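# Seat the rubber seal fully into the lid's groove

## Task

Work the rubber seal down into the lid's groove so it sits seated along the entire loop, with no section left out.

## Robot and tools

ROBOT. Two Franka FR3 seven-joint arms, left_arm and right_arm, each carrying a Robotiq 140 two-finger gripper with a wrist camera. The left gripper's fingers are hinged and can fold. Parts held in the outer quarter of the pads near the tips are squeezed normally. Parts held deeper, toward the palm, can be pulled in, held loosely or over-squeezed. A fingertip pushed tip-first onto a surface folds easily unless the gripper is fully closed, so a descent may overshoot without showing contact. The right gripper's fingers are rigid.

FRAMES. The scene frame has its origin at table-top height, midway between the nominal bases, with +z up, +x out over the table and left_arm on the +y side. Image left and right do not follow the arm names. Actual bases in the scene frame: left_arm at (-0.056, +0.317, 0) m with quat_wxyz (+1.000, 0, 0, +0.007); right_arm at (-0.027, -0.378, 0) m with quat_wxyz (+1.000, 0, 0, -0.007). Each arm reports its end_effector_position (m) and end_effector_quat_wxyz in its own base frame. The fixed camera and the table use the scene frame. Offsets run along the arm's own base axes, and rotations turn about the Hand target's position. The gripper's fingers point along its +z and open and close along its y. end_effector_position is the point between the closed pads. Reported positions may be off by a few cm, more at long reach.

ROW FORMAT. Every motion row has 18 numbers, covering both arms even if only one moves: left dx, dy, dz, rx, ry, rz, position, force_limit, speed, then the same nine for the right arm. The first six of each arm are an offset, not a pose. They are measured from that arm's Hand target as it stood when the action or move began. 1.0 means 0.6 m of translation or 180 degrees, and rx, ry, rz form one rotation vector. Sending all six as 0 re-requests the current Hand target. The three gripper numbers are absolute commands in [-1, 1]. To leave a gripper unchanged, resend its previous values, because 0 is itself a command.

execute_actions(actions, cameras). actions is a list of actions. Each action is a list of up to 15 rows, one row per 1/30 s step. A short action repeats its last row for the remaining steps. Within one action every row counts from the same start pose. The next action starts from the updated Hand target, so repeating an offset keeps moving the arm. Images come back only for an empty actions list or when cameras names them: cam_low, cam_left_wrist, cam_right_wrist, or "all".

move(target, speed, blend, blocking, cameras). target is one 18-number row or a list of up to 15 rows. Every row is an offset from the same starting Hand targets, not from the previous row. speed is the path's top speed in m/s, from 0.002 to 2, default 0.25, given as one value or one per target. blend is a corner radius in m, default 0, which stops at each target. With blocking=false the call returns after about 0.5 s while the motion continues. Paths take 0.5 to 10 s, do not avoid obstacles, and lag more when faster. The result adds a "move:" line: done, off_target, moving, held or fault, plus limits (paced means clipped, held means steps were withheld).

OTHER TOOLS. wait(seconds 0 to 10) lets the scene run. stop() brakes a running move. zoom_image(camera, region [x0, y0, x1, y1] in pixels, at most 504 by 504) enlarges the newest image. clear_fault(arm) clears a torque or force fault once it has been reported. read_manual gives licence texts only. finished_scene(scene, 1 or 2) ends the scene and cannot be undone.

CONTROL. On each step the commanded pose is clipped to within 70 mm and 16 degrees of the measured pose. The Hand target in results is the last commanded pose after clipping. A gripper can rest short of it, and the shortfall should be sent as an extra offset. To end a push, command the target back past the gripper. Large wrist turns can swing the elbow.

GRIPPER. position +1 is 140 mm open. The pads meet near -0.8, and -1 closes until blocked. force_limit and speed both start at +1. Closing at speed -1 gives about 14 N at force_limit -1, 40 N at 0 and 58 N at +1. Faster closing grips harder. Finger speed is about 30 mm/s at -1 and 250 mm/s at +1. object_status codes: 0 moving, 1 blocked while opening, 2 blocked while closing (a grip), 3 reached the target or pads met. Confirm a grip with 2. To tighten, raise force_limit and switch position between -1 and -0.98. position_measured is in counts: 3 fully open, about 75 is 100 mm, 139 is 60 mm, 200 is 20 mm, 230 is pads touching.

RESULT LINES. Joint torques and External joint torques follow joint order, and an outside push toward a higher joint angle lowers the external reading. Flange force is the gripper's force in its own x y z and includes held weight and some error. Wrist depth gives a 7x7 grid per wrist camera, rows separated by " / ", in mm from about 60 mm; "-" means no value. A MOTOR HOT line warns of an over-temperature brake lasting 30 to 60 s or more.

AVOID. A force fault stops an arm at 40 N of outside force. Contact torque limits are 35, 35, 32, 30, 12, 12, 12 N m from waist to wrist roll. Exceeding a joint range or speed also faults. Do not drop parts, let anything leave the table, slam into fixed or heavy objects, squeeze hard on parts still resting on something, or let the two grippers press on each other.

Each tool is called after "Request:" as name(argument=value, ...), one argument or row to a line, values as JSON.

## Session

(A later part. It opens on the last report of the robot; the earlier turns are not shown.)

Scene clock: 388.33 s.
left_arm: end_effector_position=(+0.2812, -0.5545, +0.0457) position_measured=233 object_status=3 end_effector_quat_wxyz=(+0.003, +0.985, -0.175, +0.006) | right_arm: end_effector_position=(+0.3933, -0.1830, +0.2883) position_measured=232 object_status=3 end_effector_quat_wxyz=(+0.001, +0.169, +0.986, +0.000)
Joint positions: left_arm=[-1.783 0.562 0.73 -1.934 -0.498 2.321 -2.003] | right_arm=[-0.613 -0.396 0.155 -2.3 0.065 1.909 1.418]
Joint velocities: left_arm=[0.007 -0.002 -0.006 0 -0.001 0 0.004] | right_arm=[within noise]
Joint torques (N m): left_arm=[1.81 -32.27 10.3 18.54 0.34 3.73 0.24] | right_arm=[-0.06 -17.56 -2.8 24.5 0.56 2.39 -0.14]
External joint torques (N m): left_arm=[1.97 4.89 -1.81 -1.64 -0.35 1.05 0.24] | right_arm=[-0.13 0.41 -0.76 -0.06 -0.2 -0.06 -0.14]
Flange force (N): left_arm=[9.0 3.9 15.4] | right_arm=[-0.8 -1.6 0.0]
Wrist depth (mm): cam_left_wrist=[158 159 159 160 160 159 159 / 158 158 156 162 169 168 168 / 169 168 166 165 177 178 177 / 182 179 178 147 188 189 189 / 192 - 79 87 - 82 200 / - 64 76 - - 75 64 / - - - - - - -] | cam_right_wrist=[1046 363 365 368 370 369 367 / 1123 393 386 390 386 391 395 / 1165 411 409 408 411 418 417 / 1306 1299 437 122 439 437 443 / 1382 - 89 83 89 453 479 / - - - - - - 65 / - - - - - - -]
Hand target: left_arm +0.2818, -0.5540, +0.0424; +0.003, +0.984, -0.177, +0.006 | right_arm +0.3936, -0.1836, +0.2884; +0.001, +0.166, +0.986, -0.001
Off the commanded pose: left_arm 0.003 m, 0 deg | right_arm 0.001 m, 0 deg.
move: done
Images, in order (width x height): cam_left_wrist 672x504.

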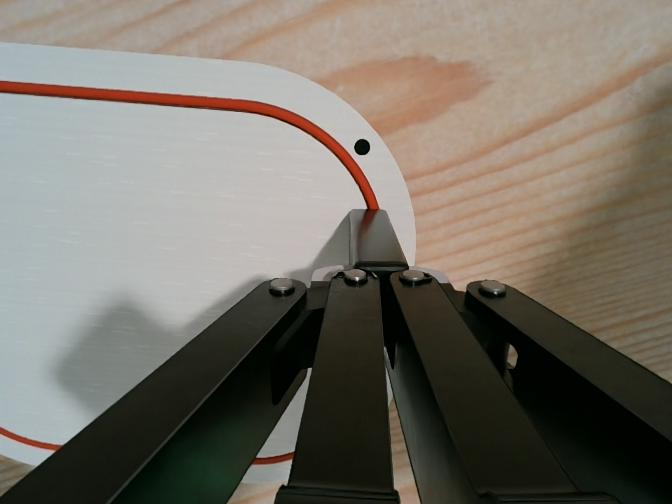

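Request:
move(
  target=[
    [-0.001,-0.0008,0.02267,0,0,0,-1,-0.7,0,0,0,0,0,0,0,-1,-0.6,-0.5],
    [-0.009,0.1928,0.1293,0,0,0,-1,-0.7,0,0,0,0,0,0,0,-1,-0.6,-0.5],
  ],
  speed=[0.06,0.25],
  cameras=["cam_left_wrist","cam_low"],
)

Request:
zoom_image(
  camera="cam_left_wrist",
  region=[0, 60, 240, 260],
)

Request:
zoom_image(
  camera="cam_left_wrist",
  region=[220, 60, 460, 260],
)

Request:
zoom_image(
  camera="cam_left_wrist",
  region=[430, 60, 671, 260],
)

Scene clock: 391.57 s.
left_arm: end_effector_position=(+0.2761, -0.4382, +0.1196) position_measured=233 object_status=3 end_effector_quat_wxyz=(+0.002, +0.984, -0.179, +0.005) | right_arm: end_effector_position=(+0.3933, -0.1830, +0.2883) position_measured=232 object_status=3 end_effector_quat_wxyz=(+0.001, +0.169, +0.986, +0.000)
Joint positions: left_arm=[-2.018 0.068 1.01 -2.306 -0.075 2.351 -2.168] | right_arm=[-0.613 -0.396 0.155 -2.3 0.065 1.909 1.418]
Joint velocities: left_arm=[-0.001 0 0 0 0.001 0 -0.007] | right_arm=[within noise]
Joint torques (N m): left_arm=[0.22 -17.08 1.88 21.34 0.96 2.99 -0.27] | right_arm=[-0.08 -17.56 -2.85 24.49 0.56 2.36 -0.1]
External joint torques (N m): left_arm=[0.21 -0.05 0.07 -1.05 0.29 0.3 -0.27] | right_arm=[-0.07 0.37 -0.73 -0.04 -0.2 -0.08 -0.1]
Flange force (N): left_arm=[-5.6 -3.9 -0.4] | right_arm=[-0.7 -1.4 -0.1]
Wrist depth (mm): cam_left_wrist=[224 221 210 211 211 211 220 / 237 234 225 224 222 219 233 / 251 246 239 237 236 237 245 / 267 267 253 130 245 252 264 / 289 283 79 87 - 81 279 / - 64 76 - - 75 64 / - - - - - - -] | cam_right_wrist=[1022 363 366 368 368 371 374 / 1134 388 389 389 390 392 393 / 1211 1165 409 411 413 416 419 / 1283 1291 436 122 440 443 438 / 1204 - 89 83 89 457 472 / - - - - - - 65 / - - - - - - -]
Hand target: left_arm +0.2764, -0.4383, +0.1200; +0.003, +0.984, -0.177, +0.006 | right_arm +0.3936, -0.1836, +0.2884; +0.001, +0.166, +0.986, -0.001
Off the commanded pose: left_arm 0.001 m, 0 deg | right_arm 0.001 m, 0 deg.
move: done
Images, in order (width x height): cam_low 672x504, cam_left_wrist 672x504.

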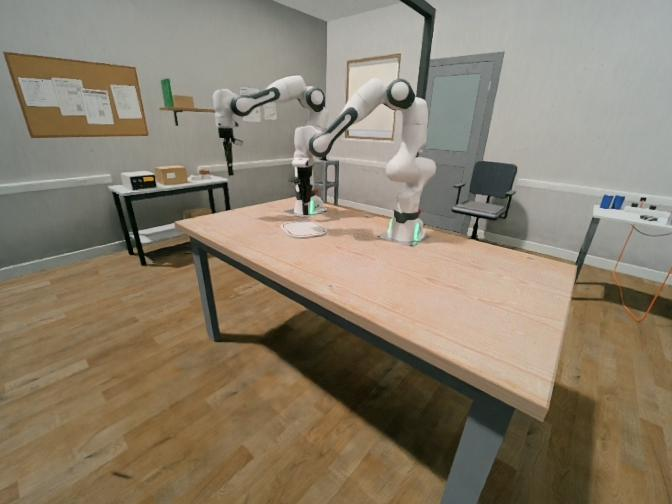

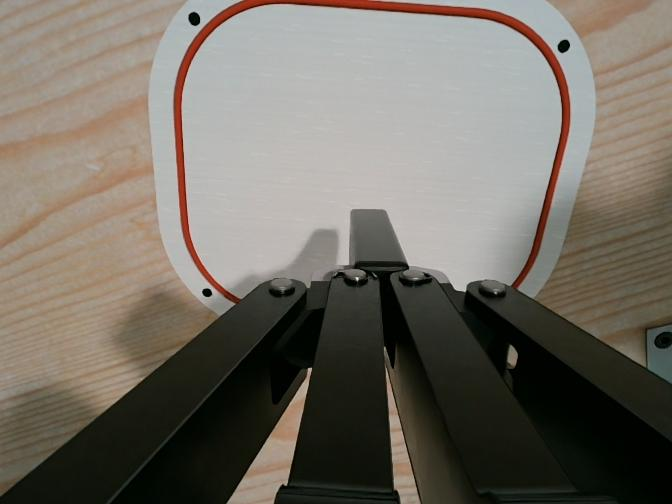

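Scaled by 2.100 from the camera's 672x504 image, which has a finer 960x720 frame.

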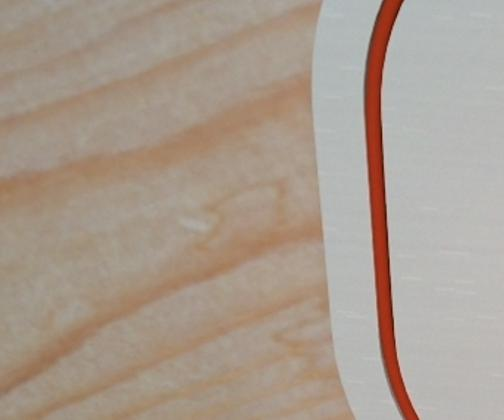

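Scaled by 2.100 from the camera's 672x504 image, which has a finer 960x720 frame.

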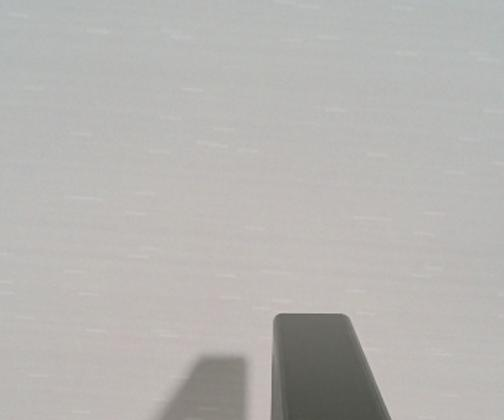

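Scaled by 2.091 from the camera's 672x504 image, which has a finer 960x720 frame.

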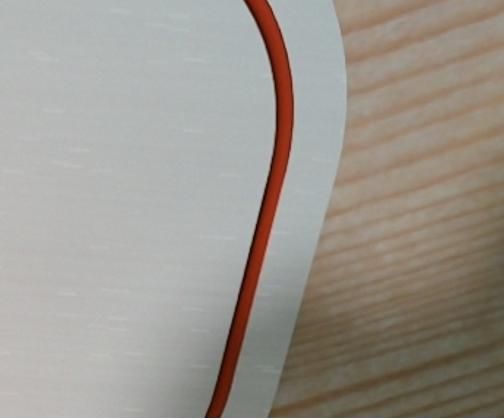

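Request:
zoom_image(
  camera="cam_left_wrist",
  region=[480, 0, 600, 130],
)

Request:
zoom_image(
  camera="cam_left_wrist",
  region=[490, 90, 610, 220],
)

Request:
zoom_image(
  camera="cam_left_wrist",
  region=[480, 180, 600, 300],
)

Request:
zoom_image(
  camera="cam_left_wrist",
  region=[150, 0, 280, 130],
)

Request:
zoom_image(
  camera="cam_left_wrist",
  region=[150, 100, 280, 230],
)

Request:
zoom_image(
  camera="cam_left_wrist",
  region=[160, 200, 280, 320],
)

Request:
zoom_image(
  camera="cam_left_wrist",
  region=[260, 0, 380, 100],
)

Request:
zoom_image(
  camera="cam_left_wrist",
  region=[370, 0, 490, 100],
)

Scaled by 3.877 from the camera's 672x504 image, which has a finer 960x720 frame.

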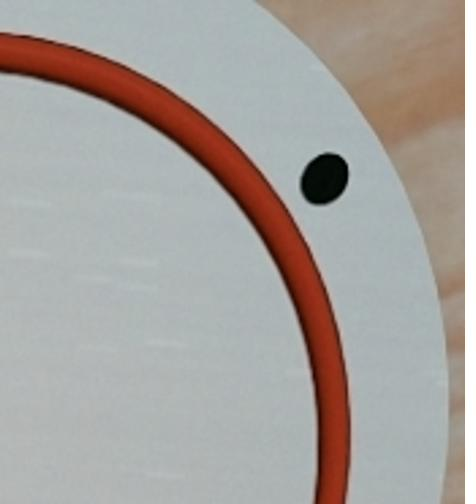

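Scaled by 3.877 from the camera's 672x504 image, which has a finer 960x720 frame.

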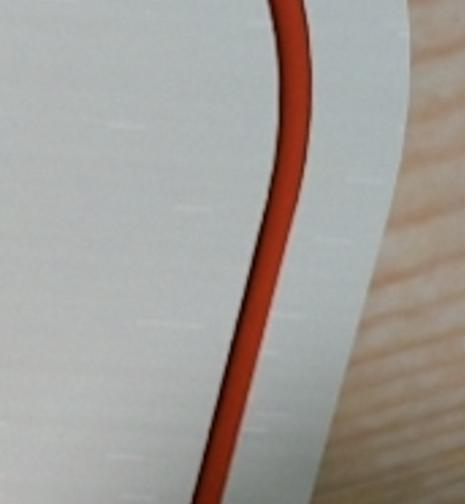

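Scaled by 4.200 from the camera's 672x504 image, which has a finer 960x720 frame.

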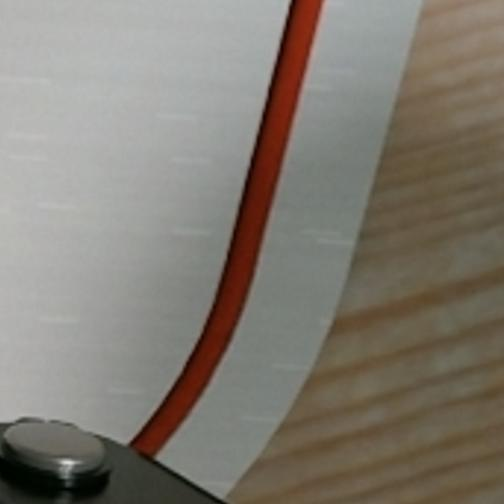

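Scaled by 3.877 from the camera's 672x504 image, which has a finer 960x720 frame.

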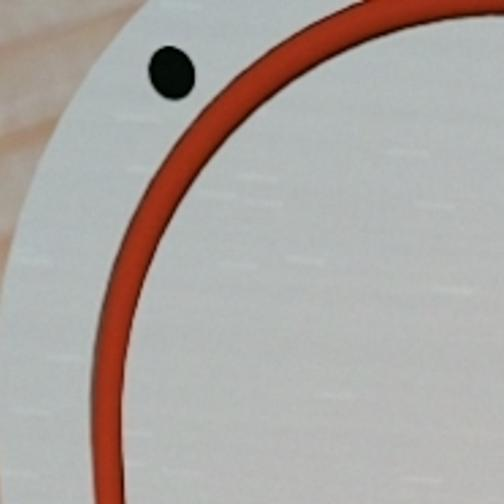

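Scaled by 3.877 from the camera's 672x504 image, which has a finer 960x720 frame.

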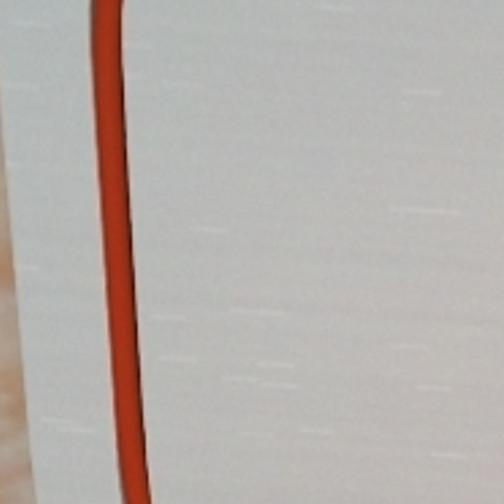

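Scaled by 4.200 from the camera's 672x504 image, which has a finer 960x720 frame.

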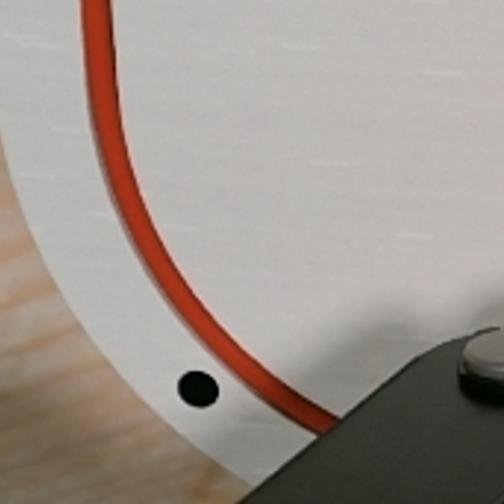

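Scaled by 4.200 from the camera's 672x504 image, which has a finer 960x720 frame.

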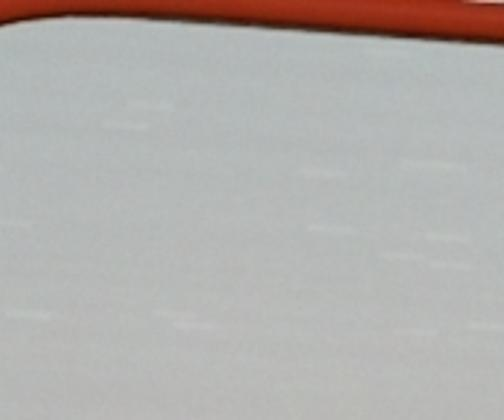

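Scaled by 4.200 from the camera's 672x504 image, which has a finer 960x720 frame.

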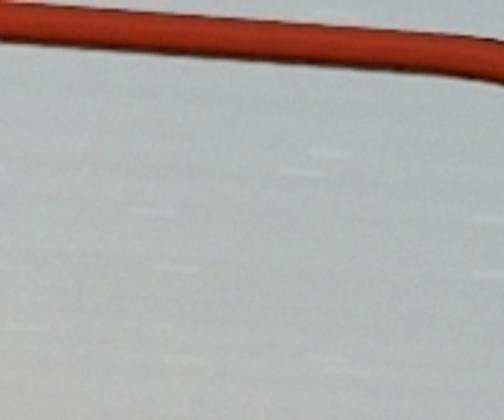

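Request:
move(
  target=[-0.1332,0.0613,0,0,0,0,-1,-0.7,0,0,0,0,0,0,0,-1,-0.6,-0.5],
  speed=0.2,
  cameras=["cam_left_wrist"],
)

Request:
zoom_image(
  camera="cam_left_wrist",
  region=[120, 60, 250, 190],
)

Request:
zoom_image(
  camera="cam_left_wrist",
  region=[480, 60, 610, 190],
)

Request:
zoom_image(
  camera="cam_left_wrist",
  region=[220, 120, 350, 250],
)

Request:
zoom_image(
  camera="cam_left_wrist",
  region=[380, 120, 510, 250],
)

Scene clock: 394.30 s.
left_arm: end_effector_position=(+0.1960, -0.4016, +0.1202) position_measured=233 object_status=3 end_effector_quat_wxyz=(+0.003, +0.984, -0.179, +0.005) | right_arm: end_effector_position=(+0.3933, -0.1830, +0.2883) position_measured=232 object_status=3 end_effector_quat_wxyz=(+0.001, +0.169, +0.986, +0.000)
Joint positions: left_arm=[-1.928 -0.233 0.816 -2.534 0.25 2.368 -2.515] | right_arm=[-0.613 -0.396 0.155 -2.3 0.065 1.909 1.418]
Joint velocities: left_arm=[0 0 0.002 -0.001 0 0 -0.006] | right_arm=[within noise]
Joint torques (N m): left_arm=[1.16 -13.24 -5.47 20.81 0.74 2.94 -0.2] | right_arm=[-0.07 -17.6 -2.83 24.42 0.56 2.37 -0.16]
External joint torques (N m): left_arm=[1.2 0.28 -0.66 -1.01 0.07 0.31 -0.2] | right_arm=[-0.08 0.48 -0.72 -0.24 -0.2 -0.09 -0.16]
Flange force (N): left_arm=[-4.3 -3.9 0.5] | right_arm=[-0.5 -1.5 0.4]
Wrist depth (mm): cam_left_wrist=[224 219 210 208 210 207 213 / 237 236 223 224 223 222 232 / 251 252 240 235 235 256 246 / 269 266 266 131 259 262 262 / 288 284 79 87 - 81 277 / - 64 76 - - 75 64 / - - - - - - -] | cam_right_wrist=[1072 364 367 367 368 369 372 / 1117 388 386 388 388 391 393 / 1204 1191 408 410 415 415 417 / 1225 1275 432 122 436 440 442 / 1373 1400 89 83 89 459 473 / - - - - - - 62 / - - - - - - -]
Hand target: left_arm +0.1965, -0.4015, +0.1200; +0.003, +0.984, -0.177, +0.006 | right_arm +0.3936, -0.1836, +0.2884; +0.001, +0.166, +0.986, -0.001
Off the commanded pose: left_arm 0.001 m, 0 deg | right_arm 0.001 m, 0 deg.
move: done
Images, in order (width x height): cam_left_wrist 672x504.

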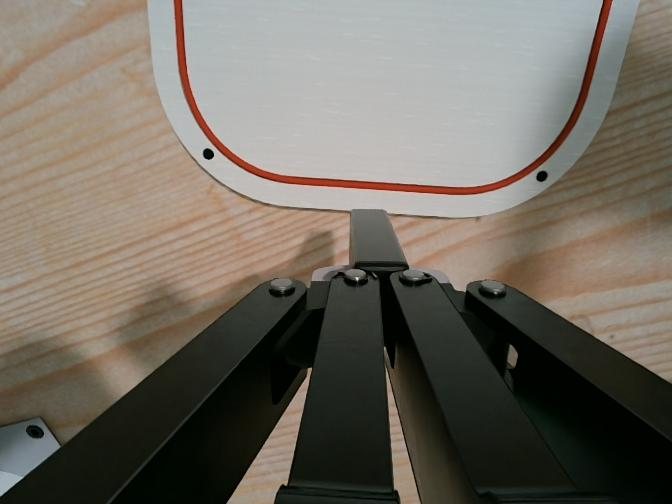

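Scaled by 3.877 from the camera's 672x504 image, which has a finer 960x720 frame.

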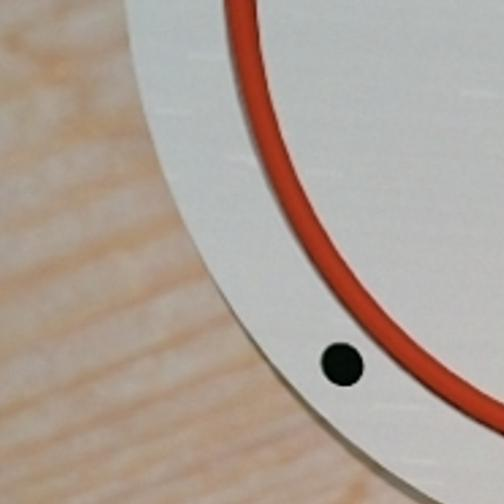

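Scaled by 3.877 from the camera's 672x504 image, which has a finer 960x720 frame.

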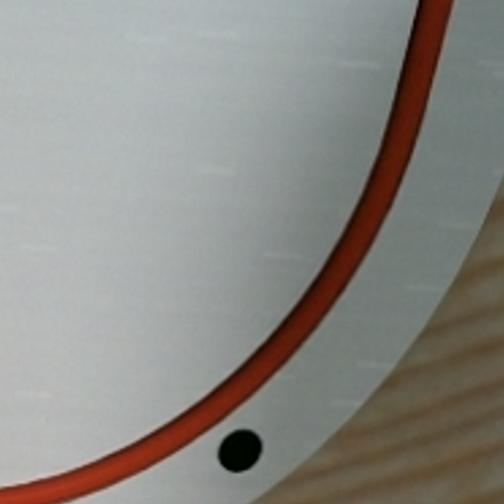

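Scaled by 3.877 from the camera's 672x504 image, which has a finer 960x720 frame.

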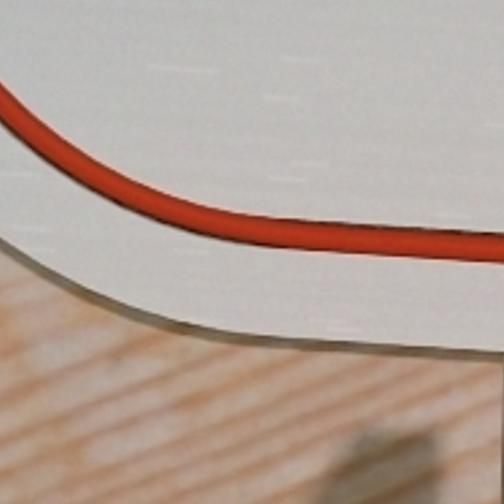

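Scaled by 3.877 from the camera's 672x504 image, which has a finer 960x720 frame.

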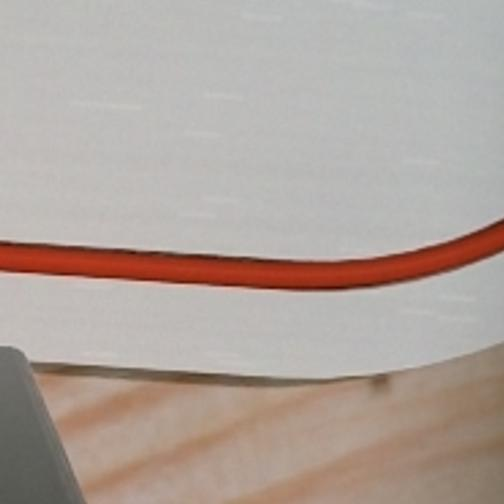

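Request:
move(
  target=[
    [0.0155,-0.0098,-0.11,0,0,0,-1,-0.7,0,0,0,0,0,0,0,-1,-0.6,-0.5],
    [0.0155,-0.0098,-0.1258,0,0,0,-1,-0.7,0,0,0,0,0,0,0,-1,-0.6,-0.5],
    [0.0155,-0.0098,-0.1117,0,0,0,-1,-0.7,0,0,0,0,0,0,0,-1,-0.6,-0.5],
    [0.0038,-0.0357,-0.1117,0,0,0,-1,-0.7,0,0,0,0,0,0,0,-1,-0.6,-0.5],
    [0.0038,-0.0357,-0.1258,0,0,0,-1,-0.7,0,0,0,0,0,0,0,-1,-0.6,-0.5],
    [0.0038,-0.0357,-0.1117,0,0,0,-1,-0.7,0,0,0,0,0,0,0,-1,-0.6,-0.5],
    [-0.008,-0.0613,-0.1117,0,0,0,-1,-0.7,0,0,0,0,0,0,0,-1,-0.6,-0.5],
    [-0.008,-0.0613,-0.1258,0,0,0,-1,-0.7,0,0,0,0,0,0,0,-1,-0.6,-0.5],
    [-0.008,-0.0613,-0.1117,0,0,0,-1,-0.7,0,0,0,0,0,0,0,-1,-0.6,-0.5],
    [-0.0188,-0.0875,-0.1117,0,0,0,-1,-0.7,0,0,0,0,0,0,0,-1,-0.6,-0.5],
    [-0.0188,-0.0875,-0.1258,0,0,0,-1,-0.7,0,0,0,0,0,0,0,-1,-0.6,-0.5],
  ],
  speed=[0.15,0.02,0.08,0.08,0.02,0.08,0.08,0.02,0.08,0.08,0.02],
  blend=[0,0,0.003,0.003,0,0.003,0.003,0,0.003,0.003,0],
  cameras=["cam_left_wrist"],
)

Request:
zoom_image(
  camera="cam_left_wrist",
  region=[0, 0, 500, 300],
)

Scene clock: 401.73 s.
left_arm: end_effector_position=(+0.1868, -0.4546, +0.0479) position_measured=233 object_status=3 end_effector_quat_wxyz=(+0.004, +0.985, -0.174, +0.006) | right_arm: end_effector_position=(+0.3933, -0.1830, +0.2883) position_measured=232 object_status=3 end_effector_quat_wxyz=(+0.001, +0.169, +0.986, +0.000)
Joint positions: left_arm=[-1.987 0.158 0.788 -2.437 -0.192 2.554 -2.268] | right_arm=[-0.613 -0.396 0.155 -2.3 0.065 1.909 1.418]
Joint velocities: left_arm=[0 0.001 -0.003 -0.001 0.001 0 0.005] | right_arm=[within noise]
Joint torques (N m): left_arm=[-0.1 -18.08 0.64 17.7 -0.29 3.65 0.24] | right_arm=[-0.04 -17.54 -2.8 24.5 0.55 2.36 -0.13]
External joint torques (N m): left_arm=[-0.04 4.57 -2.68 -1.66 -0.82 1 0.24] | right_arm=[-0.09 0.63 -0.75 -0.15 -0.21 -0.09 -0.13]
Flange force (N): left_arm=[9.2 11.1 25.6] | right_arm=[-1.2 -1.6 0.2]
Wrist depth (mm): cam_left_wrist=[149 150 149 149 149 148 156 / 159 158 158 155 157 156 167 / 168 168 167 169 166 166 178 / 195 193 178 147 175 189 189 / 206 202 79 87 - 82 199 / - 64 76 - - 75 64 / - - - - - - -] | cam_right_wrist=[1083 364 364 370 370 367 372 / 1129 390 385 385 391 391 394 / 1171 1178 411 411 411 411 418 / 1364 1306 435 122 441 442 437 / 1347 1347 89 83 89 458 473 / - - - - - - 65 / - - - - - - -]
Hand target: left_arm +0.1852, -0.4540, +0.0445; +0.003, +0.984, -0.177, +0.006 | right_arm +0.3936, -0.1836, +0.2884; +0.001, +0.166, +0.986, -0.001
Off the commanded pose: left_arm 0.004 m, 0 deg | right_arm 0.001 m, 0 deg.
move: off_target (left_arm)
Images, in order (width x height): cam_left_wrist 672x504.

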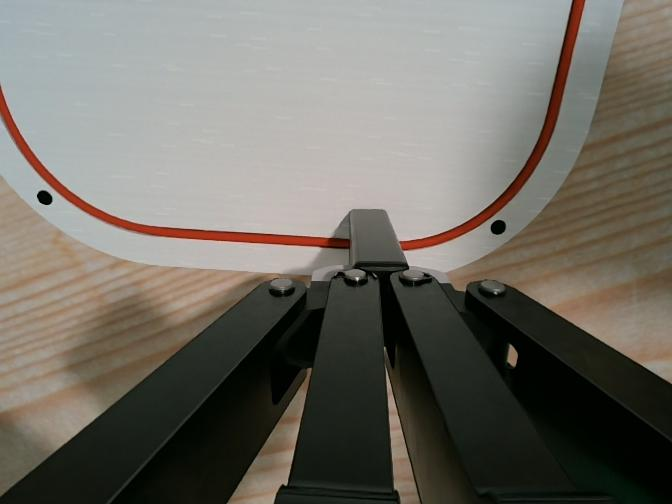

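Scaled by 1.008 from the camera's 672x504 image, which has a finer 960x720 frame.

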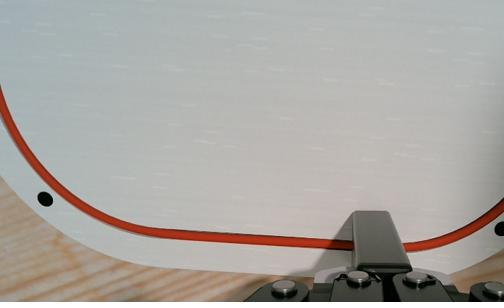

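Request:
zoom_image(
  camera="cam_left_wrist",
  region=[20, 150, 200, 280],
)

Request:
zoom_image(
  camera="cam_left_wrist",
  region=[180, 180, 360, 310],
)

Request:
zoom_image(
  camera="cam_left_wrist",
  region=[400, 130, 580, 260],
)

Scaled by 2.800 from the camera's 672x504 image, which has a finer 960x720 frame.

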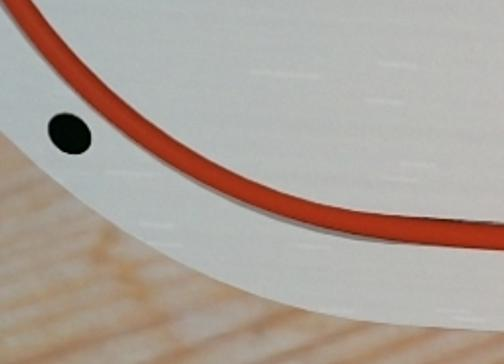

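Scaled by 2.800 from the camera's 672x504 image, which has a finer 960x720 frame.

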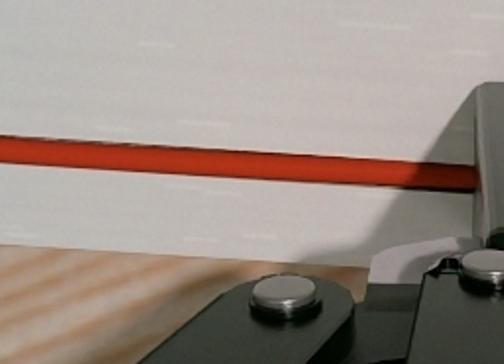

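Scaled by 2.800 from the camera's 672x504 image, which has a finer 960x720 frame.

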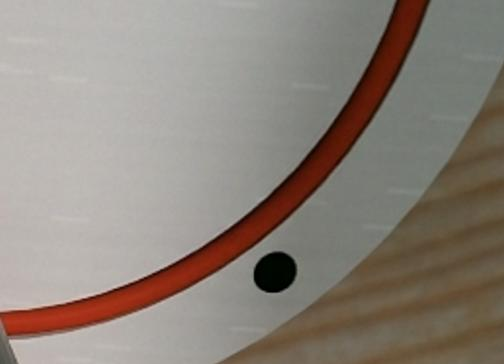

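Request:
move(
  target=[
    [0.0027,-0.001,0.015,0,0,0,-1,-0.7,0,0,0,0,0,0,0,-1,-0.6,-0.5],
    [-0.0093,-0.0208,0.015,0,0,0,-1,-0.7,0,0,0,0,0,0,0,-1,-0.6,-0.5],
    [-0.0093,-0.0208,0.0008,0,0,0,-1,-0.7,0,0,0,0,0,0,0,-1,-0.6,-0.5],
    [-0.0093,-0.0208,0.015,0,0,0,-1,-0.7,0,0,0,0,0,0,0,-1,-0.6,-0.5],
    [-0.0145,-0.0513,0.015,0,0,0,-1,-0.7,0,0,0,0,0,0,0,-1,-0.6,-0.5],
    [-0.0145,-0.0513,0.0008,0,0,0,-1,-0.7,0,0,0,0,0,0,0,-1,-0.6,-0.5],
    [-0.0145,-0.0513,0.015,0,0,0,-1,-0.7,0,0,0,0,0,0,0,-1,-0.6,-0.5],
    [-0.0082,-0.0845,0.015,0,0,0,-1,-0.7,0,0,0,0,0,0,0,-1,-0.6,-0.5],
    [-0.0082,-0.0845,0.0008,0,0,0,-1,-0.7,0,0,0,0,0,0,0,-1,-0.6,-0.5],
    [-0.0082,-0.0845,0.015,0,0,0,-1,-0.7,0,0,0,0,0,0,0,-1,-0.6,-0.5],
    [0.0088,-0.1135,0.015,0,0,0,-1,-0.7,0,0,0,0,0,0,0,-1,-0.6,-0.5],
    [0.0088,-0.1135,0.0008,0,0,0,-1,-0.7,0,0,0,0,0,0,0,-1,-0.6,-0.5],
    [0.0088,-0.1135,0.015,0,0,0,-1,-0.7,0,0,0,0,0,0,0,-1,-0.6,-0.5],
    [0.0303,-0.1322,0.015,0,0,0,-1,-0.7,0,0,0,0,0,0,0,-1,-0.6,-0.5],
    [0.0303,-0.1322,0.0008,0,0,0,-1,-0.7,0,0,0,0,0,0,0,-1,-0.6,-0.5],
  ],
  speed=[0.08,0.08,0.02,0.08,0.08,0.02,0.08,0.08,0.02,0.08,0.08,0.02,0.08,0.08,0.02],
  blend=[0.003,0.003,0,0.003,0.003,0,0.003,0.003,0,0.003,0.003,0,0.003,0.003,0],
  cameras=["cam_left_wrist"],
)

Request:
zoom_image(
  camera="cam_left_wrist",
  region=[240, 0, 480, 240],
)

Scene clock: 407.80 s.
left_arm: end_effector_position=(+0.2034, -0.5335, +0.0470) position_measured=233 object_status=3 end_effector_quat_wxyz=(+0.003, +0.985, -0.175, +0.007) | right_arm: end_effector_position=(+0.3933, -0.1830, +0.2883) position_measured=232 object_status=3 end_effector_quat_wxyz=(+0.001, +0.169, +0.986, +0.000)
Joint positions: left_arm=[-1.845 0.377 0.641 -2.145 -0.333 2.436 -2.203] | right_arm=[-0.613 -0.396 0.155 -2.3 0.065 1.909 1.418]
Joint velocities: left_arm=[0.001 0.001 0.001 0.001 0 0 0.006] | right_arm=[within noise]
Joint torques (N m): left_arm=[1.57 -29.52 6.43 19.12 0.21 3.32 0.36] | right_arm=[-0.09 -17.61 -2.77 24.46 0.55 2.36 -0.11]
External joint torques (N m): left_arm=[1.72 3.86 -0.92 -1.22 -0.41 0.64 0.36] | right_arm=[-0.11 0.53 -0.67 -0.23 -0.2 -0.1 -0.11]
Flange force (N): left_arm=[7.9 4.3 13.7] | right_arm=[-0.7 -1.4 0.4]
Wrist depth (mm): cam_left_wrist=[- 151 150 150 158 160 159 / 160 159 159 157 165 168 167 / 170 165 - 167 176 178 177 / 182 180 179 147 188 190 189 / 192 190 79 87 - 81 199 / - 64 76 - - 75 64 / - - - - - - -] | cam_right_wrist=[1067 365 368 368 365 370 371 / 1134 391 385 387 391 393 392 / 1184 1165 404 410 413 415 415 / 1261 1275 431 122 435 443 444 / - 1314 89 83 89 454 470 / - - - - - - 65 / - - - - - - -]
Hand target: left_arm +0.2034, -0.5334, +0.0450; +0.003, +0.984, -0.177, +0.006 | right_arm +0.3936, -0.1836, +0.2884; +0.001, +0.166, +0.986, -0.001
Off the commanded pose: left_arm 0.002 m, 0 deg | right_arm 0.001 m, 0 deg.
move: done
Images, in order (width x height): cam_left_wrist 672x504.

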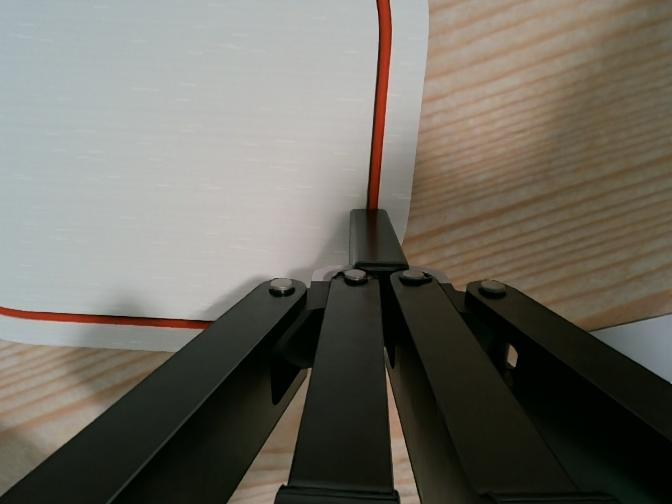

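Scaled by 2.100 from the camera's 672x504 image, which has a finer 960x720 frame.

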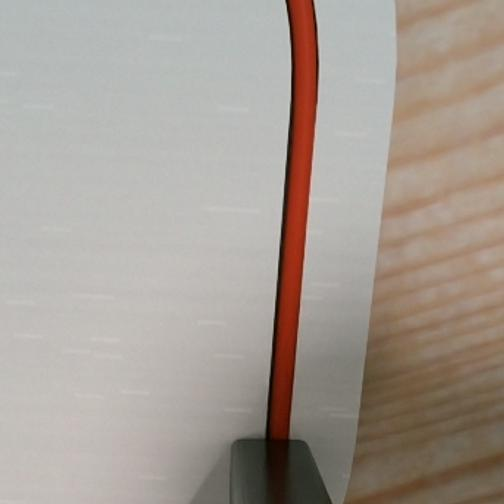

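Request:
zoom_image(
  camera="cam_left_wrist",
  region=[340, 0, 440, 100],
)

Request:
zoom_image(
  camera="cam_left_wrist",
  region=[330, 110, 430, 210],
)

Scaled by 5.040 from the camera's 672x504 image, which has a finer 960x720 frame.

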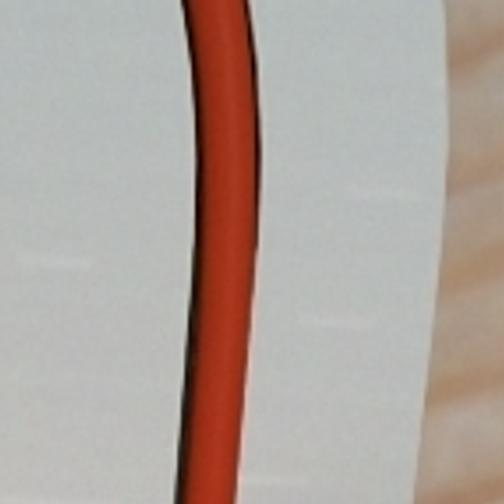

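Scaled by 5.040 from the camera's 672x504 image, which has a finer 960x720 frame.

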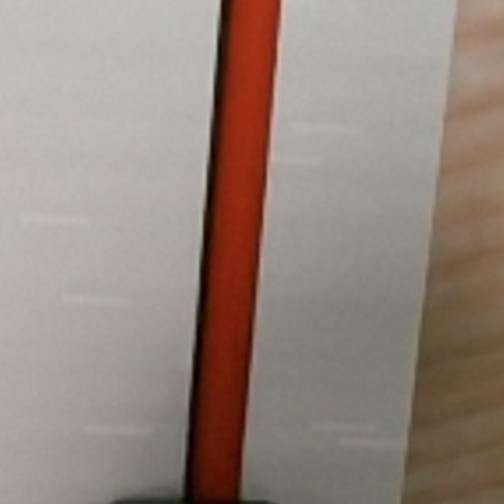

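Request:
move(
  target=[
    [0,0,0.0142,0,0,0,-1,-0.7,0,0,0,0,0,0,0,-1,-0.6,-0.5],
    [0.0274,-0.0122,0.0142,0,0,0,-1,-0.7,0,0,0,0,0,0,0,-1,-0.6,-0.5],
    [0.0274,-0.0122,-0.001,0,0,0,-1,-0.7,0,0,0,0,0,0,0,-1,-0.6,-0.5],
    [0.0274,-0.0122,0.0142,0,0,0,-1,-0.7,0,0,0,0,0,0,0,-1,-0.6,-0.5],
    [0.0548,-0.0245,0.0142,0,0,0,-1,-0.7,0,0,0,0,0,0,0,-1,-0.6,-0.5],
    [0.0548,-0.0245,-0.0015,0,0,0,-1,-0.7,0,0,0,0,0,0,0,-1,-0.6,-0.5],
    [0.0548,-0.0245,0.0142,0,0,0,-1,-0.7,0,0,0,0,0,0,0,-1,-0.6,-0.5],
    [0.0822,-0.0367,0.0142,0,0,0,-1,-0.7,0,0,0,0,0,0,0,-1,-0.6,-0.5],
    [0.0822,-0.0367,-0.0025,0,0,0,-1,-0.7,0,0,0,0,0,0,0,-1,-0.6,-0.5],
    [0.0822,-0.0367,0.0142,0,0,0,-1,-0.7,0,0,0,0,0,0,0,-1,-0.6,-0.5],
    [0.1096,-0.0489,0.0142,0,0,0,-1,-0.7,0,0,0,0,0,0,0,-1,-0.6,-0.5],
    [0.1096,-0.0489,-0.0035,0,0,0,-1,-0.7,0,0,0,0,0,0,0,-1,-0.6,-0.5],
    [0.1096,-0.0489,0.0142,0,0,0,-1,-0.7,0,0,0,0,0,0,0,-1,-0.6,-0.5],
    [0.1335,-0.057,0.0142,0,0,0,-1,-0.7,0,0,0,0,0,0,0,-1,-0.6,-0.5],
    [0.1335,-0.057,-0.0037,0,0,0,-1,-0.7,0,0,0,0,0,0,0,-1,-0.6,-0.5],
  ],
  speed=[0.08,0.08,0.02,0.08,0.08,0.02,0.08,0.08,0.02,0.08,0.08,0.02,0.08,0.08,0.02],
  blend=[0.003,0.003,0,0.003,0.003,0,0.003,0.003,0,0.003,0.003,0,0.003,0.003,0],
  cameras=["cam_left_wrist"],
)

Request:
zoom_image(
  camera="cam_left_wrist",
  region=[150, 60, 450, 280],
)

Scene clock: 413.93 s.
left_arm: end_effector_position=(+0.2835, -0.5677, +0.0464) position_measured=233 object_status=3 end_effector_quat_wxyz=(+0.003, +0.985, -0.175, +0.006) | right_arm: end_effector_position=(+0.3933, -0.1830, +0.2883) position_measured=232 object_status=3 end_effector_quat_wxyz=(+0.001, +0.169, +0.986, +0.000)
Joint positions: left_arm=[-1.611 0.531 0.541 -1.891 -0.36 2.336 -2.101] | right_arm=[-0.613 -0.396 0.155 -2.3 0.065 1.909 1.418]
Joint velocities: left_arm=[0.003 0 -0.001 -0.002 0.001 0 0.004] | right_arm=[within noise]
Joint torques (N m): left_arm=[1.76 -35.64 7.85 19.94 0.34 3.81 0.27] | right_arm=[-0.06 -17.55 -2.84 24.48 0.57 2.36 -0.17]
External joint torques (N m): left_arm=[1.81 5.13 -1.29 -1.14 -0.34 1.14 0.27] | right_arm=[-0.1 0.45 -0.77 -0.09 -0.19 -0.08 -0.17]
Flange force (N): left_arm=[9.1 4.7 14.0] | right_arm=[-0.8 -1.6 0.0]
Wrist depth (mm): cam_left_wrist=[160 161 162 160 160 160 159 / 159 158 158 166 169 169 167 / 169 169 168 169 178 178 178 / 182 179 179 147 188 189 189 / 193 188 79 87 - 82 199 / - 64 76 - - 75 64 / - - - - - - -] | cam_right_wrist=[1094 365 368 368 370 371 371 / 1140 389 386 390 389 394 396 / 1191 1159 413 409 413 413 418 / 1291 1283 430 122 435 441 446 / 1382 1347 89 83 89 461 465 / - - - - - - 62 / - - - - - - -]
Hand target: left_arm +0.2835, -0.5676, +0.0428; +0.003, +0.984, -0.177, +0.006 | right_arm +0.3936, -0.1836, +0.2884; +0.001, +0.166, +0.986, -0.001
Off the commanded pose: left_arm 0.004 m, 0 deg | right_arm 0.001 m, 0 deg.
move: off_target (left_arm)
Images, in order (width x height): cam_left_wrist 672x504.

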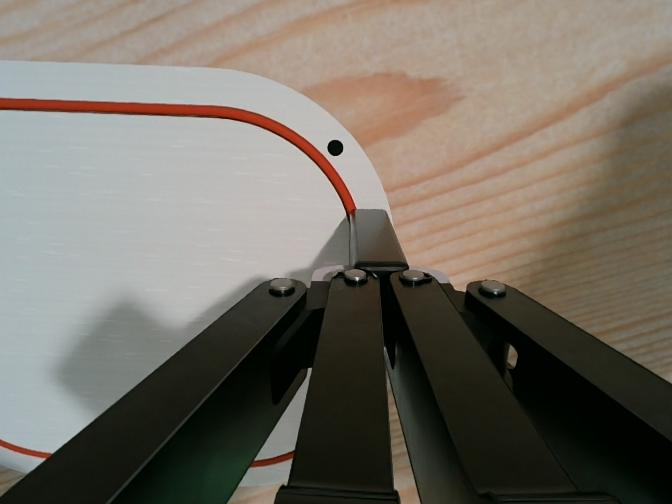

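Scaled by 1.680 from the camera's 672x504 image, which has a finer 960x720 frame.

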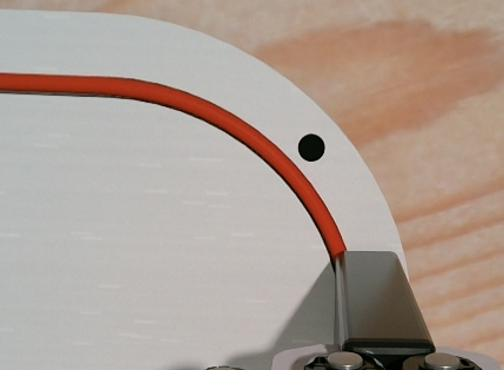

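Request:
move(
  target=[
    [0,0,0.0178,0,0,0,-1,-0.7,0,0,0,0,0,0,0,-1,-0.6,-0.5],
    [-0.0418,0.0267,0.0178,0,0,0,-1,-0.7,0,0,0,0,0,0,0,-1,-0.6,-0.5],
    [-0.0418,0.0267,0.0012,0,0,0,-1,-0.7,0,0,0,0,0,0,0,-1,-0.6,-0.5],
    [-0.0418,0.0267,0.0178,0,0,0,-1,-0.7,0,0,0,0,0,0,0,-1,-0.6,-0.5],
    [-0.014,0.0157,0.0178,0,0,0,-1,-0.7,0,0,0,0,0,0,0,-1,-0.6,-0.5],
    [-0.014,0.0157,-0.0005,0,0,0,-1,-0.7,0,0,0,0,0,0,0,-1,-0.6,-0.5],
    [-0.014,0.0157,0.0178,0,0,0,-1,-0.7,0,0,0,0,0,0,0,-1,-0.6,-0.5],
    [0.0048,0.0088,0.0178,0,0,0,-1,-0.7,0,0,0,0,0,0,0,-1,-0.6,-0.5],
    [0.0048,0.0088,-0.001,0,0,0,-1,-0.7,0,0,0,0,0,0,0,-1,-0.6,-0.5],
    [0.0048,0.0088,0.0178,0,0,0,-1,-0.7,0,0,0,0,0,0,0,-1,-0.6,-0.5],
    [0.03,0.007,0.0178,0,0,0,-1,-0.7,0,0,0,0,0,0,0,-1,-0.6,-0.5],
    [0.03,0.007,-0.001,0,0,0,-1,-0.7,0,0,0,0,0,0,0,-1,-0.6,-0.5],
    [0.03,0.007,0.0178,0,0,0,-1,-0.7,0,0,0,0,0,0,0,-1,-0.6,-0.5],
    [0.058,0.0128,0.0178,0,0,0,-1,-0.7,0,0,0,0,0,0,0,-1,-0.6,-0.5],
    [0.058,0.0128,-0.001,0,0,0,-1,-0.7,0,0,0,0,0,0,0,-1,-0.6,-0.5],
  ],
  speed=[0.08,0.08,0.02,0.08,0.08,0.02,0.08,0.08,0.02,0.08,0.08,0.02,0.08,0.08,0.02],
  blend=[0.003,0.003,0,0.003,0.003,0,0.003,0.003,0,0.003,0.003,0,0.003,0.003,0],
  cameras=["cam_left_wrist"],
)

Request:
zoom_image(
  camera="cam_left_wrist",
  region=[150, 100, 450, 300],
)

Scene clock: 420.73 s.
left_arm: end_effector_position=(+0.3182, -0.5601, +0.0463) position_measured=233 object_status=3 end_effector_quat_wxyz=(+0.003, +0.985, -0.174, +0.006) | right_arm: end_effector_position=(+0.3933, -0.1830, +0.2883) position_measured=232 object_status=3 end_effector_quat_wxyz=(+0.001, +0.169, +0.986, +0.000)
Joint positions: left_arm=[-1.524 0.55 0.512 -1.851 -0.349 2.323 -2.057] | right_arm=[-0.613 -0.396 0.155 -2.3 0.065 1.909 1.418]
Joint velocities: left_arm=[0.003 -0.002 -0.002 0 -0.001 -0.001 0.004] | right_arm=[within noise]
Joint torques (N m): left_arm=[1.55 -36.38 7.7 19.92 0.42 3.83 0.34] | right_arm=[-0.01 -17.57 -2.8 24.5 0.57 2.37 -0.13]
External joint torques (N m): left_arm=[1.65 5.67 -1.27 -1.38 -0.27 1.17 0.34] | right_arm=[0.06 0.55 -0.6 -0.16 -0.19 -0.08 -0.13]
Flange force (N): left_arm=[9.2 4.2 14.4] | right_arm=[-1.0 -1.2 0.3]
Wrist depth (mm): cam_left_wrist=[162 161 161 160 160 159 159 / 171 170 170 169 169 169 167 / - 167 168 170 179 178 177 / 182 177 179 147 187 189 189 / 192 190 79 87 - 82 199 / - 64 76 - - 75 64 / - - - - - - -] | cam_right_wrist=[1041 367 367 368 368 369 371 / 1204 388 386 388 388 393 393 / 1204 1232 415 410 414 415 414 / 1275 1347 434 122 440 440 441 / 1364 1339 89 83 89 459 475 / - - - - - - 65 / - - - - - - -]
Hand target: left_arm +0.3183, -0.5599, +0.0422; +0.003, +0.984, -0.177, +0.006 | right_arm +0.3936, -0.1836, +0.2884; +0.001, +0.166, +0.986, -0.001
Off the commanded pose: left_arm 0.004 m, 0 deg | right_arm 0.001 m, 0 deg.
move: off_target (left_arm)
Images, in order (width x height): cam_left_wrist 672x504.

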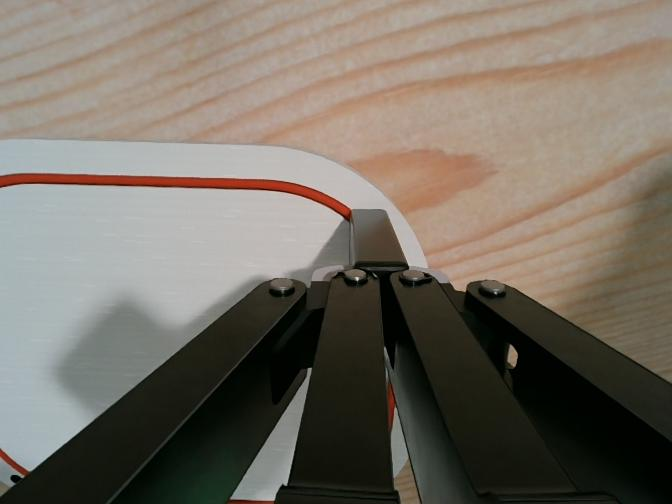

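Scaled by 1.680 from the camera's 672x504 image, which has a finer 960x720 frame.

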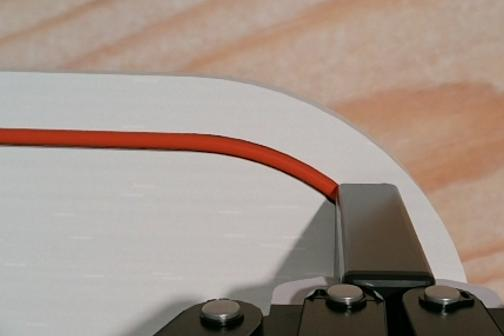

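Request:
move(
  target=[
    [0,0,0.03,0,0,0,-1,-0.7,0,0,0,0,0,0,0,-1,-0.6,-0.5],
    [-0.07,0.0258,0.035,0,0,0,-1,-0.7,0,0,0,0,0,0,0,-1,-0.6,-0.5],
  ],
  speed=[0.08,0.15],
  blend=[0.004,0],
  cameras=["cam_left_wrist"],
)

Request:
zoom_image(
  camera="cam_left_wrist",
  region=[280, 30, 420, 130],
)

Request:
zoom_image(
  camera="cam_left_wrist",
  region=[320, 110, 460, 250],
)

Request:
zoom_image(
  camera="cam_left_wrist",
  region=[150, 30, 290, 130],
)

Scene clock: 422.77 s.
left_arm: end_effector_position=(+0.2760, -0.5442, +0.0629) position_measured=233 object_status=3 end_effector_quat_wxyz=(+0.002, +0.984, -0.180, +0.005) | right_arm: end_effector_position=(+0.3933, -0.1830, +0.2883) position_measured=232 object_status=3 end_effector_quat_wxyz=(+0.001, +0.169, +0.986, +0.000)
Joint positions: left_arm=[-1.634 0.434 0.558 -1.988 -0.31 2.348 -2.109] | right_arm=[-0.613 -0.396 0.155 -2.3 0.065 1.909 1.418]
Joint velocities: left_arm=[-0.001 -0.001 0 0 -0.001 0.001 -0.007] | right_arm=[within noise]
Joint torques (N m): left_arm=[0.3 -36.47 8.12 20.42 0.62 3.01 -0.22] | right_arm=[-0.12 -17.58 -2.8 24.45 0.57 2.38 -0.1]
External joint torques (N m): left_arm=[0.15 1.5 0.18 -0.97 -0.05 0.32 -0.22] | right_arm=[-0.08 0.42 -0.64 -0.16 -0.19 -0.08 -0.1]
Flange force (N): left_arm=[-0.4 -0.3 3.4] | right_arm=[-0.6 -1.3 0.2]
Wrist depth (mm): cam_left_wrist=[168 172 167 173 173 173 173 / 174 174 174 173 182 183 183 / 185 185 183 184 188 194 192 / 199 197 196 131 197 205 206 / 207 207 79 87 - 82 217 / - 64 76 - - 75 64 / - - - - - - -] | cam_right_wrist=[1078 363 365 370 370 368 370 / 1159 377 384 386 391 390 393 / 1117 1239 410 407 412 410 412 / 1291 1322 435 122 437 435 441 / 1364 1339 89 83 89 460 476 / - - - - - - 65 / - - - - - - -]
Hand target: left_arm +0.2763, -0.5444, +0.0632; +0.003, +0.984, -0.177, +0.006 | right_arm +0.3936, -0.1836, +0.2884; +0.001, +0.166, +0.986, -0.001
Off the commanded pose: left_arm 0.001 m, 0 deg | right_arm 0.001 m, 0 deg.
move: done
Images, in order (width x height): cam_left_wrist 672x504.

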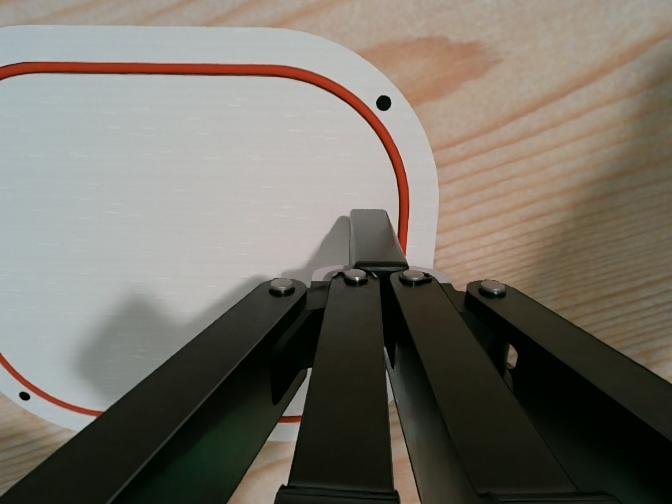

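Scaled by 3.600 from the camera's 672x504 image, which has a finer 960x720 frame.

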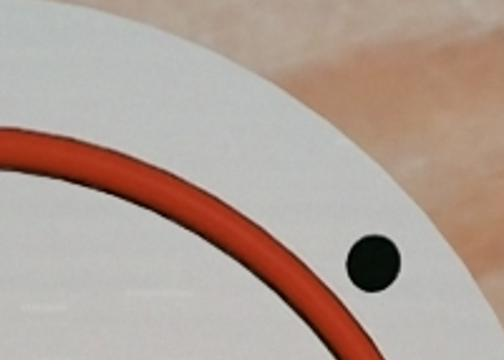

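Scaled by 3.600 from the camera's 672x504 image, which has a finer 960x720 frame.

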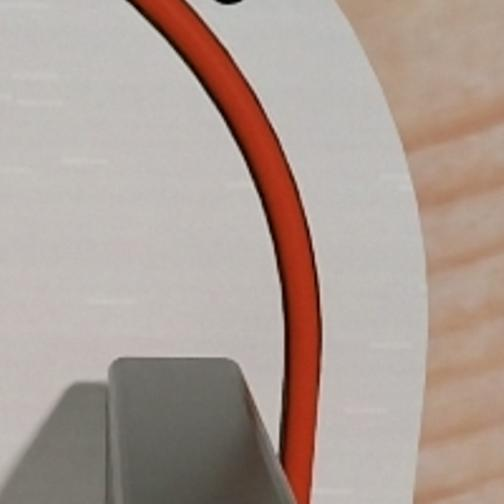

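Scaled by 3.600 from the camera's 672x504 image, which has a finer 960x720 frame.

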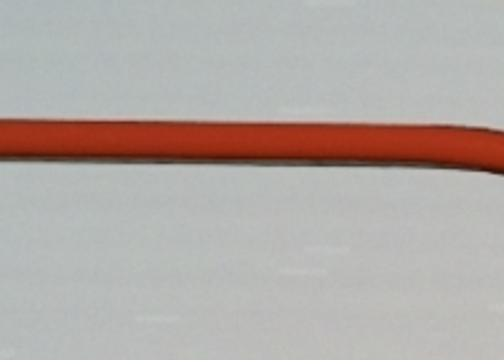

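Request:
move(
  target=[
    [0.1097,-0.0015,-0.0162,0,0,0,-1,-0.7,0,0,0,0,0,0,0,-1,-0.6,-0.5],
    [0.1097,-0.0015,-0.0345,0,0,0,-1,-0.7,0,0,0,0,0,0,0,-1,-0.6,-0.5],
    [0.1097,-0.0015,-0.0162,0,0,0,-1,-0.7,0,0,0,0,0,0,0,-1,-0.6,-0.5],
    [0.1265,0.0263,-0.0162,0,0,0,-1,-0.7,0,0,0,0,0,0,0,-1,-0.6,-0.5],
    [0.1265,0.0263,-0.0343,0,0,0,-1,-0.7,0,0,0,0,0,0,0,-1,-0.6,-0.5],
    [0.1265,0.0263,-0.0162,0,0,0,-1,-0.7,0,0,0,0,0,0,0,-1,-0.6,-0.5],
    [0.1372,0.0525,-0.0162,0,0,0,-1,-0.7,0,0,0,0,0,0,0,-1,-0.6,-0.5],
    [0.1372,0.0525,-0.034,0,0,0,-1,-0.7,0,0,0,0,0,0,0,-1,-0.6,-0.5],
    [0.1372,0.0525,-0.0162,0,0,0,-1,-0.7,0,0,0,0,0,0,0,-1,-0.6,-0.5],
    [0.148,0.0788,-0.0162,0,0,0,-1,-0.7,0,0,0,0,0,0,0,-1,-0.6,-0.5],
    [0.148,0.0788,-0.034,0,0,0,-1,-0.7,0,0,0,0,0,0,0,-1,-0.6,-0.5],
    [0.148,0.0788,-0.0162,0,0,0,-1,-0.7,0,0,0,0,0,0,0,-1,-0.6,-0.5],
    [0.1587,0.105,-0.0162,0,0,0,-1,-0.7,0,0,0,0,0,0,0,-1,-0.6,-0.5],
    [0.1587,0.105,-0.034,0,0,0,-1,-0.7,0,0,0,0,0,0,0,-1,-0.6,-0.5],
  ],
  speed=[0.1,0.02,0.08,0.08,0.02,0.08,0.08,0.02,0.08,0.08,0.02,0.08,0.08,0.02],
  blend=[0.003,0,0.003,0.003,0,0.003,0.003,0,0.003,0.003,0,0.003,0.003,0],
  cameras=["cam_left_wrist"],
)

Request:
zoom_image(
  camera="cam_left_wrist",
  region=[80, 180, 360, 380],
)

Request:
zoom_image(
  camera="cam_left_wrist",
  region=[390, 200, 610, 365],
)

Scene clock: 430.13 s.
left_arm: end_effector_position=(+0.3715, -0.4816, +0.0466) position_measured=233 object_status=3 end_effector_quat_wxyz=(+0.003, +0.985, -0.174, +0.006) | right_arm: end_effector_position=(+0.3933, -0.1830, +0.2883) position_measured=232 object_status=3 end_effector_quat_wxyz=(+0.001, +0.169, +0.986, +0.000)
Joint positions: left_arm=[-1.41 0.45 0.516 -2.004 -0.313 2.389 -1.929] | right_arm=[-0.613 -0.396 0.155 -2.3 0.065 1.909 1.418]
Joint velocities: left_arm=[0.001 -0.002 -0.001 -0.001 0 0.001 0.005] | right_arm=[within noise]
Joint torques (N m): left_arm=[1.16 -33.28 6.08 19.27 0.31 3.88 0.22] | right_arm=[-0.09 -17.56 -2.77 24.48 0.57 2.37 -0.13]
External joint torques (N m): left_arm=[1.19 5.29 -1.43 -1.71 -0.33 1.18 0.22] | right_arm=[-0.16 0.48 -0.73 -0.13 -0.19 -0.08 -0.13]
Flange force (N): left_arm=[7.1 2.2 15.1] | right_arm=[-0.8 -1.6 0.2]
Wrist depth (mm): cam_left_wrist=[162 161 161 160 160 160 160 / 171 170 170 169 169 168 168 / 180 180 177 177 177 178 177 / 193 184 179 130 174 177 187 / 206 188 79 87 - 81 198 / - 64 76 - - 75 64 / - - - - - - -] | cam_right_wrist=[1046 367 368 367 372 370 373 / 1147 390 386 392 390 390 393 / 1171 1198 407 413 418 415 419 / 1268 1291 435 122 435 438 447 / 1356 1364 89 83 89 455 469 / - - - - - - 62 / - - - - - - -]
Hand target: left_arm +0.3715, -0.4814, +0.0428; +0.003, +0.984, -0.177, +0.006 | right_arm +0.3936, -0.1836, +0.2884; +0.001, +0.166, +0.986, -0.001
Off the commanded pose: left_arm 0.004 m, 0 deg | right_arm 0.001 m, 0 deg.
move: off_target (left_arm)
Images, in order (width x height): cam_left_wrist 672x504.

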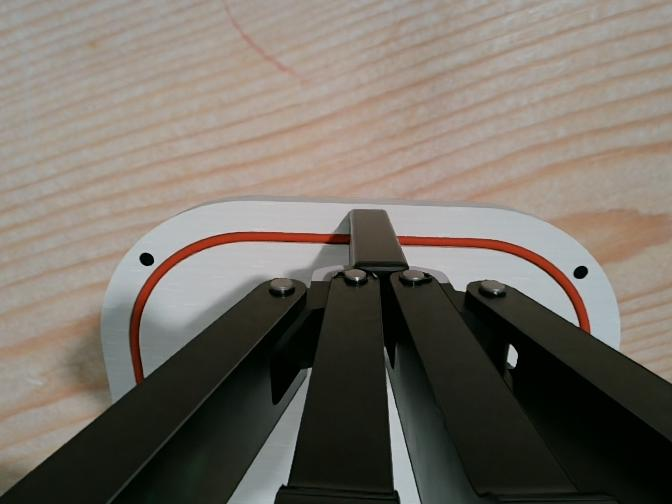

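Scaled by 1.800 from the camera's 672x504 image, which has a finer 960x720 frame.

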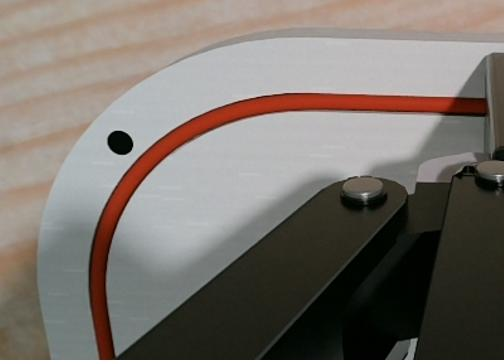

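Scaled by 2.291 from the camera's 672x504 image, which has a finer 960x720 frame.

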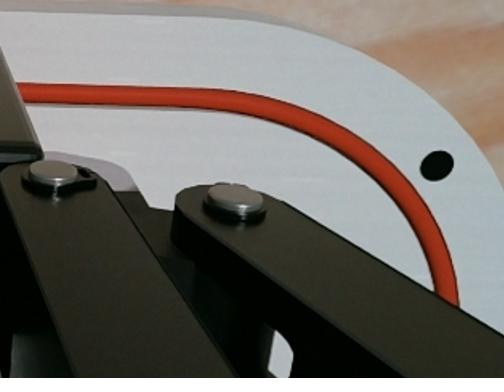

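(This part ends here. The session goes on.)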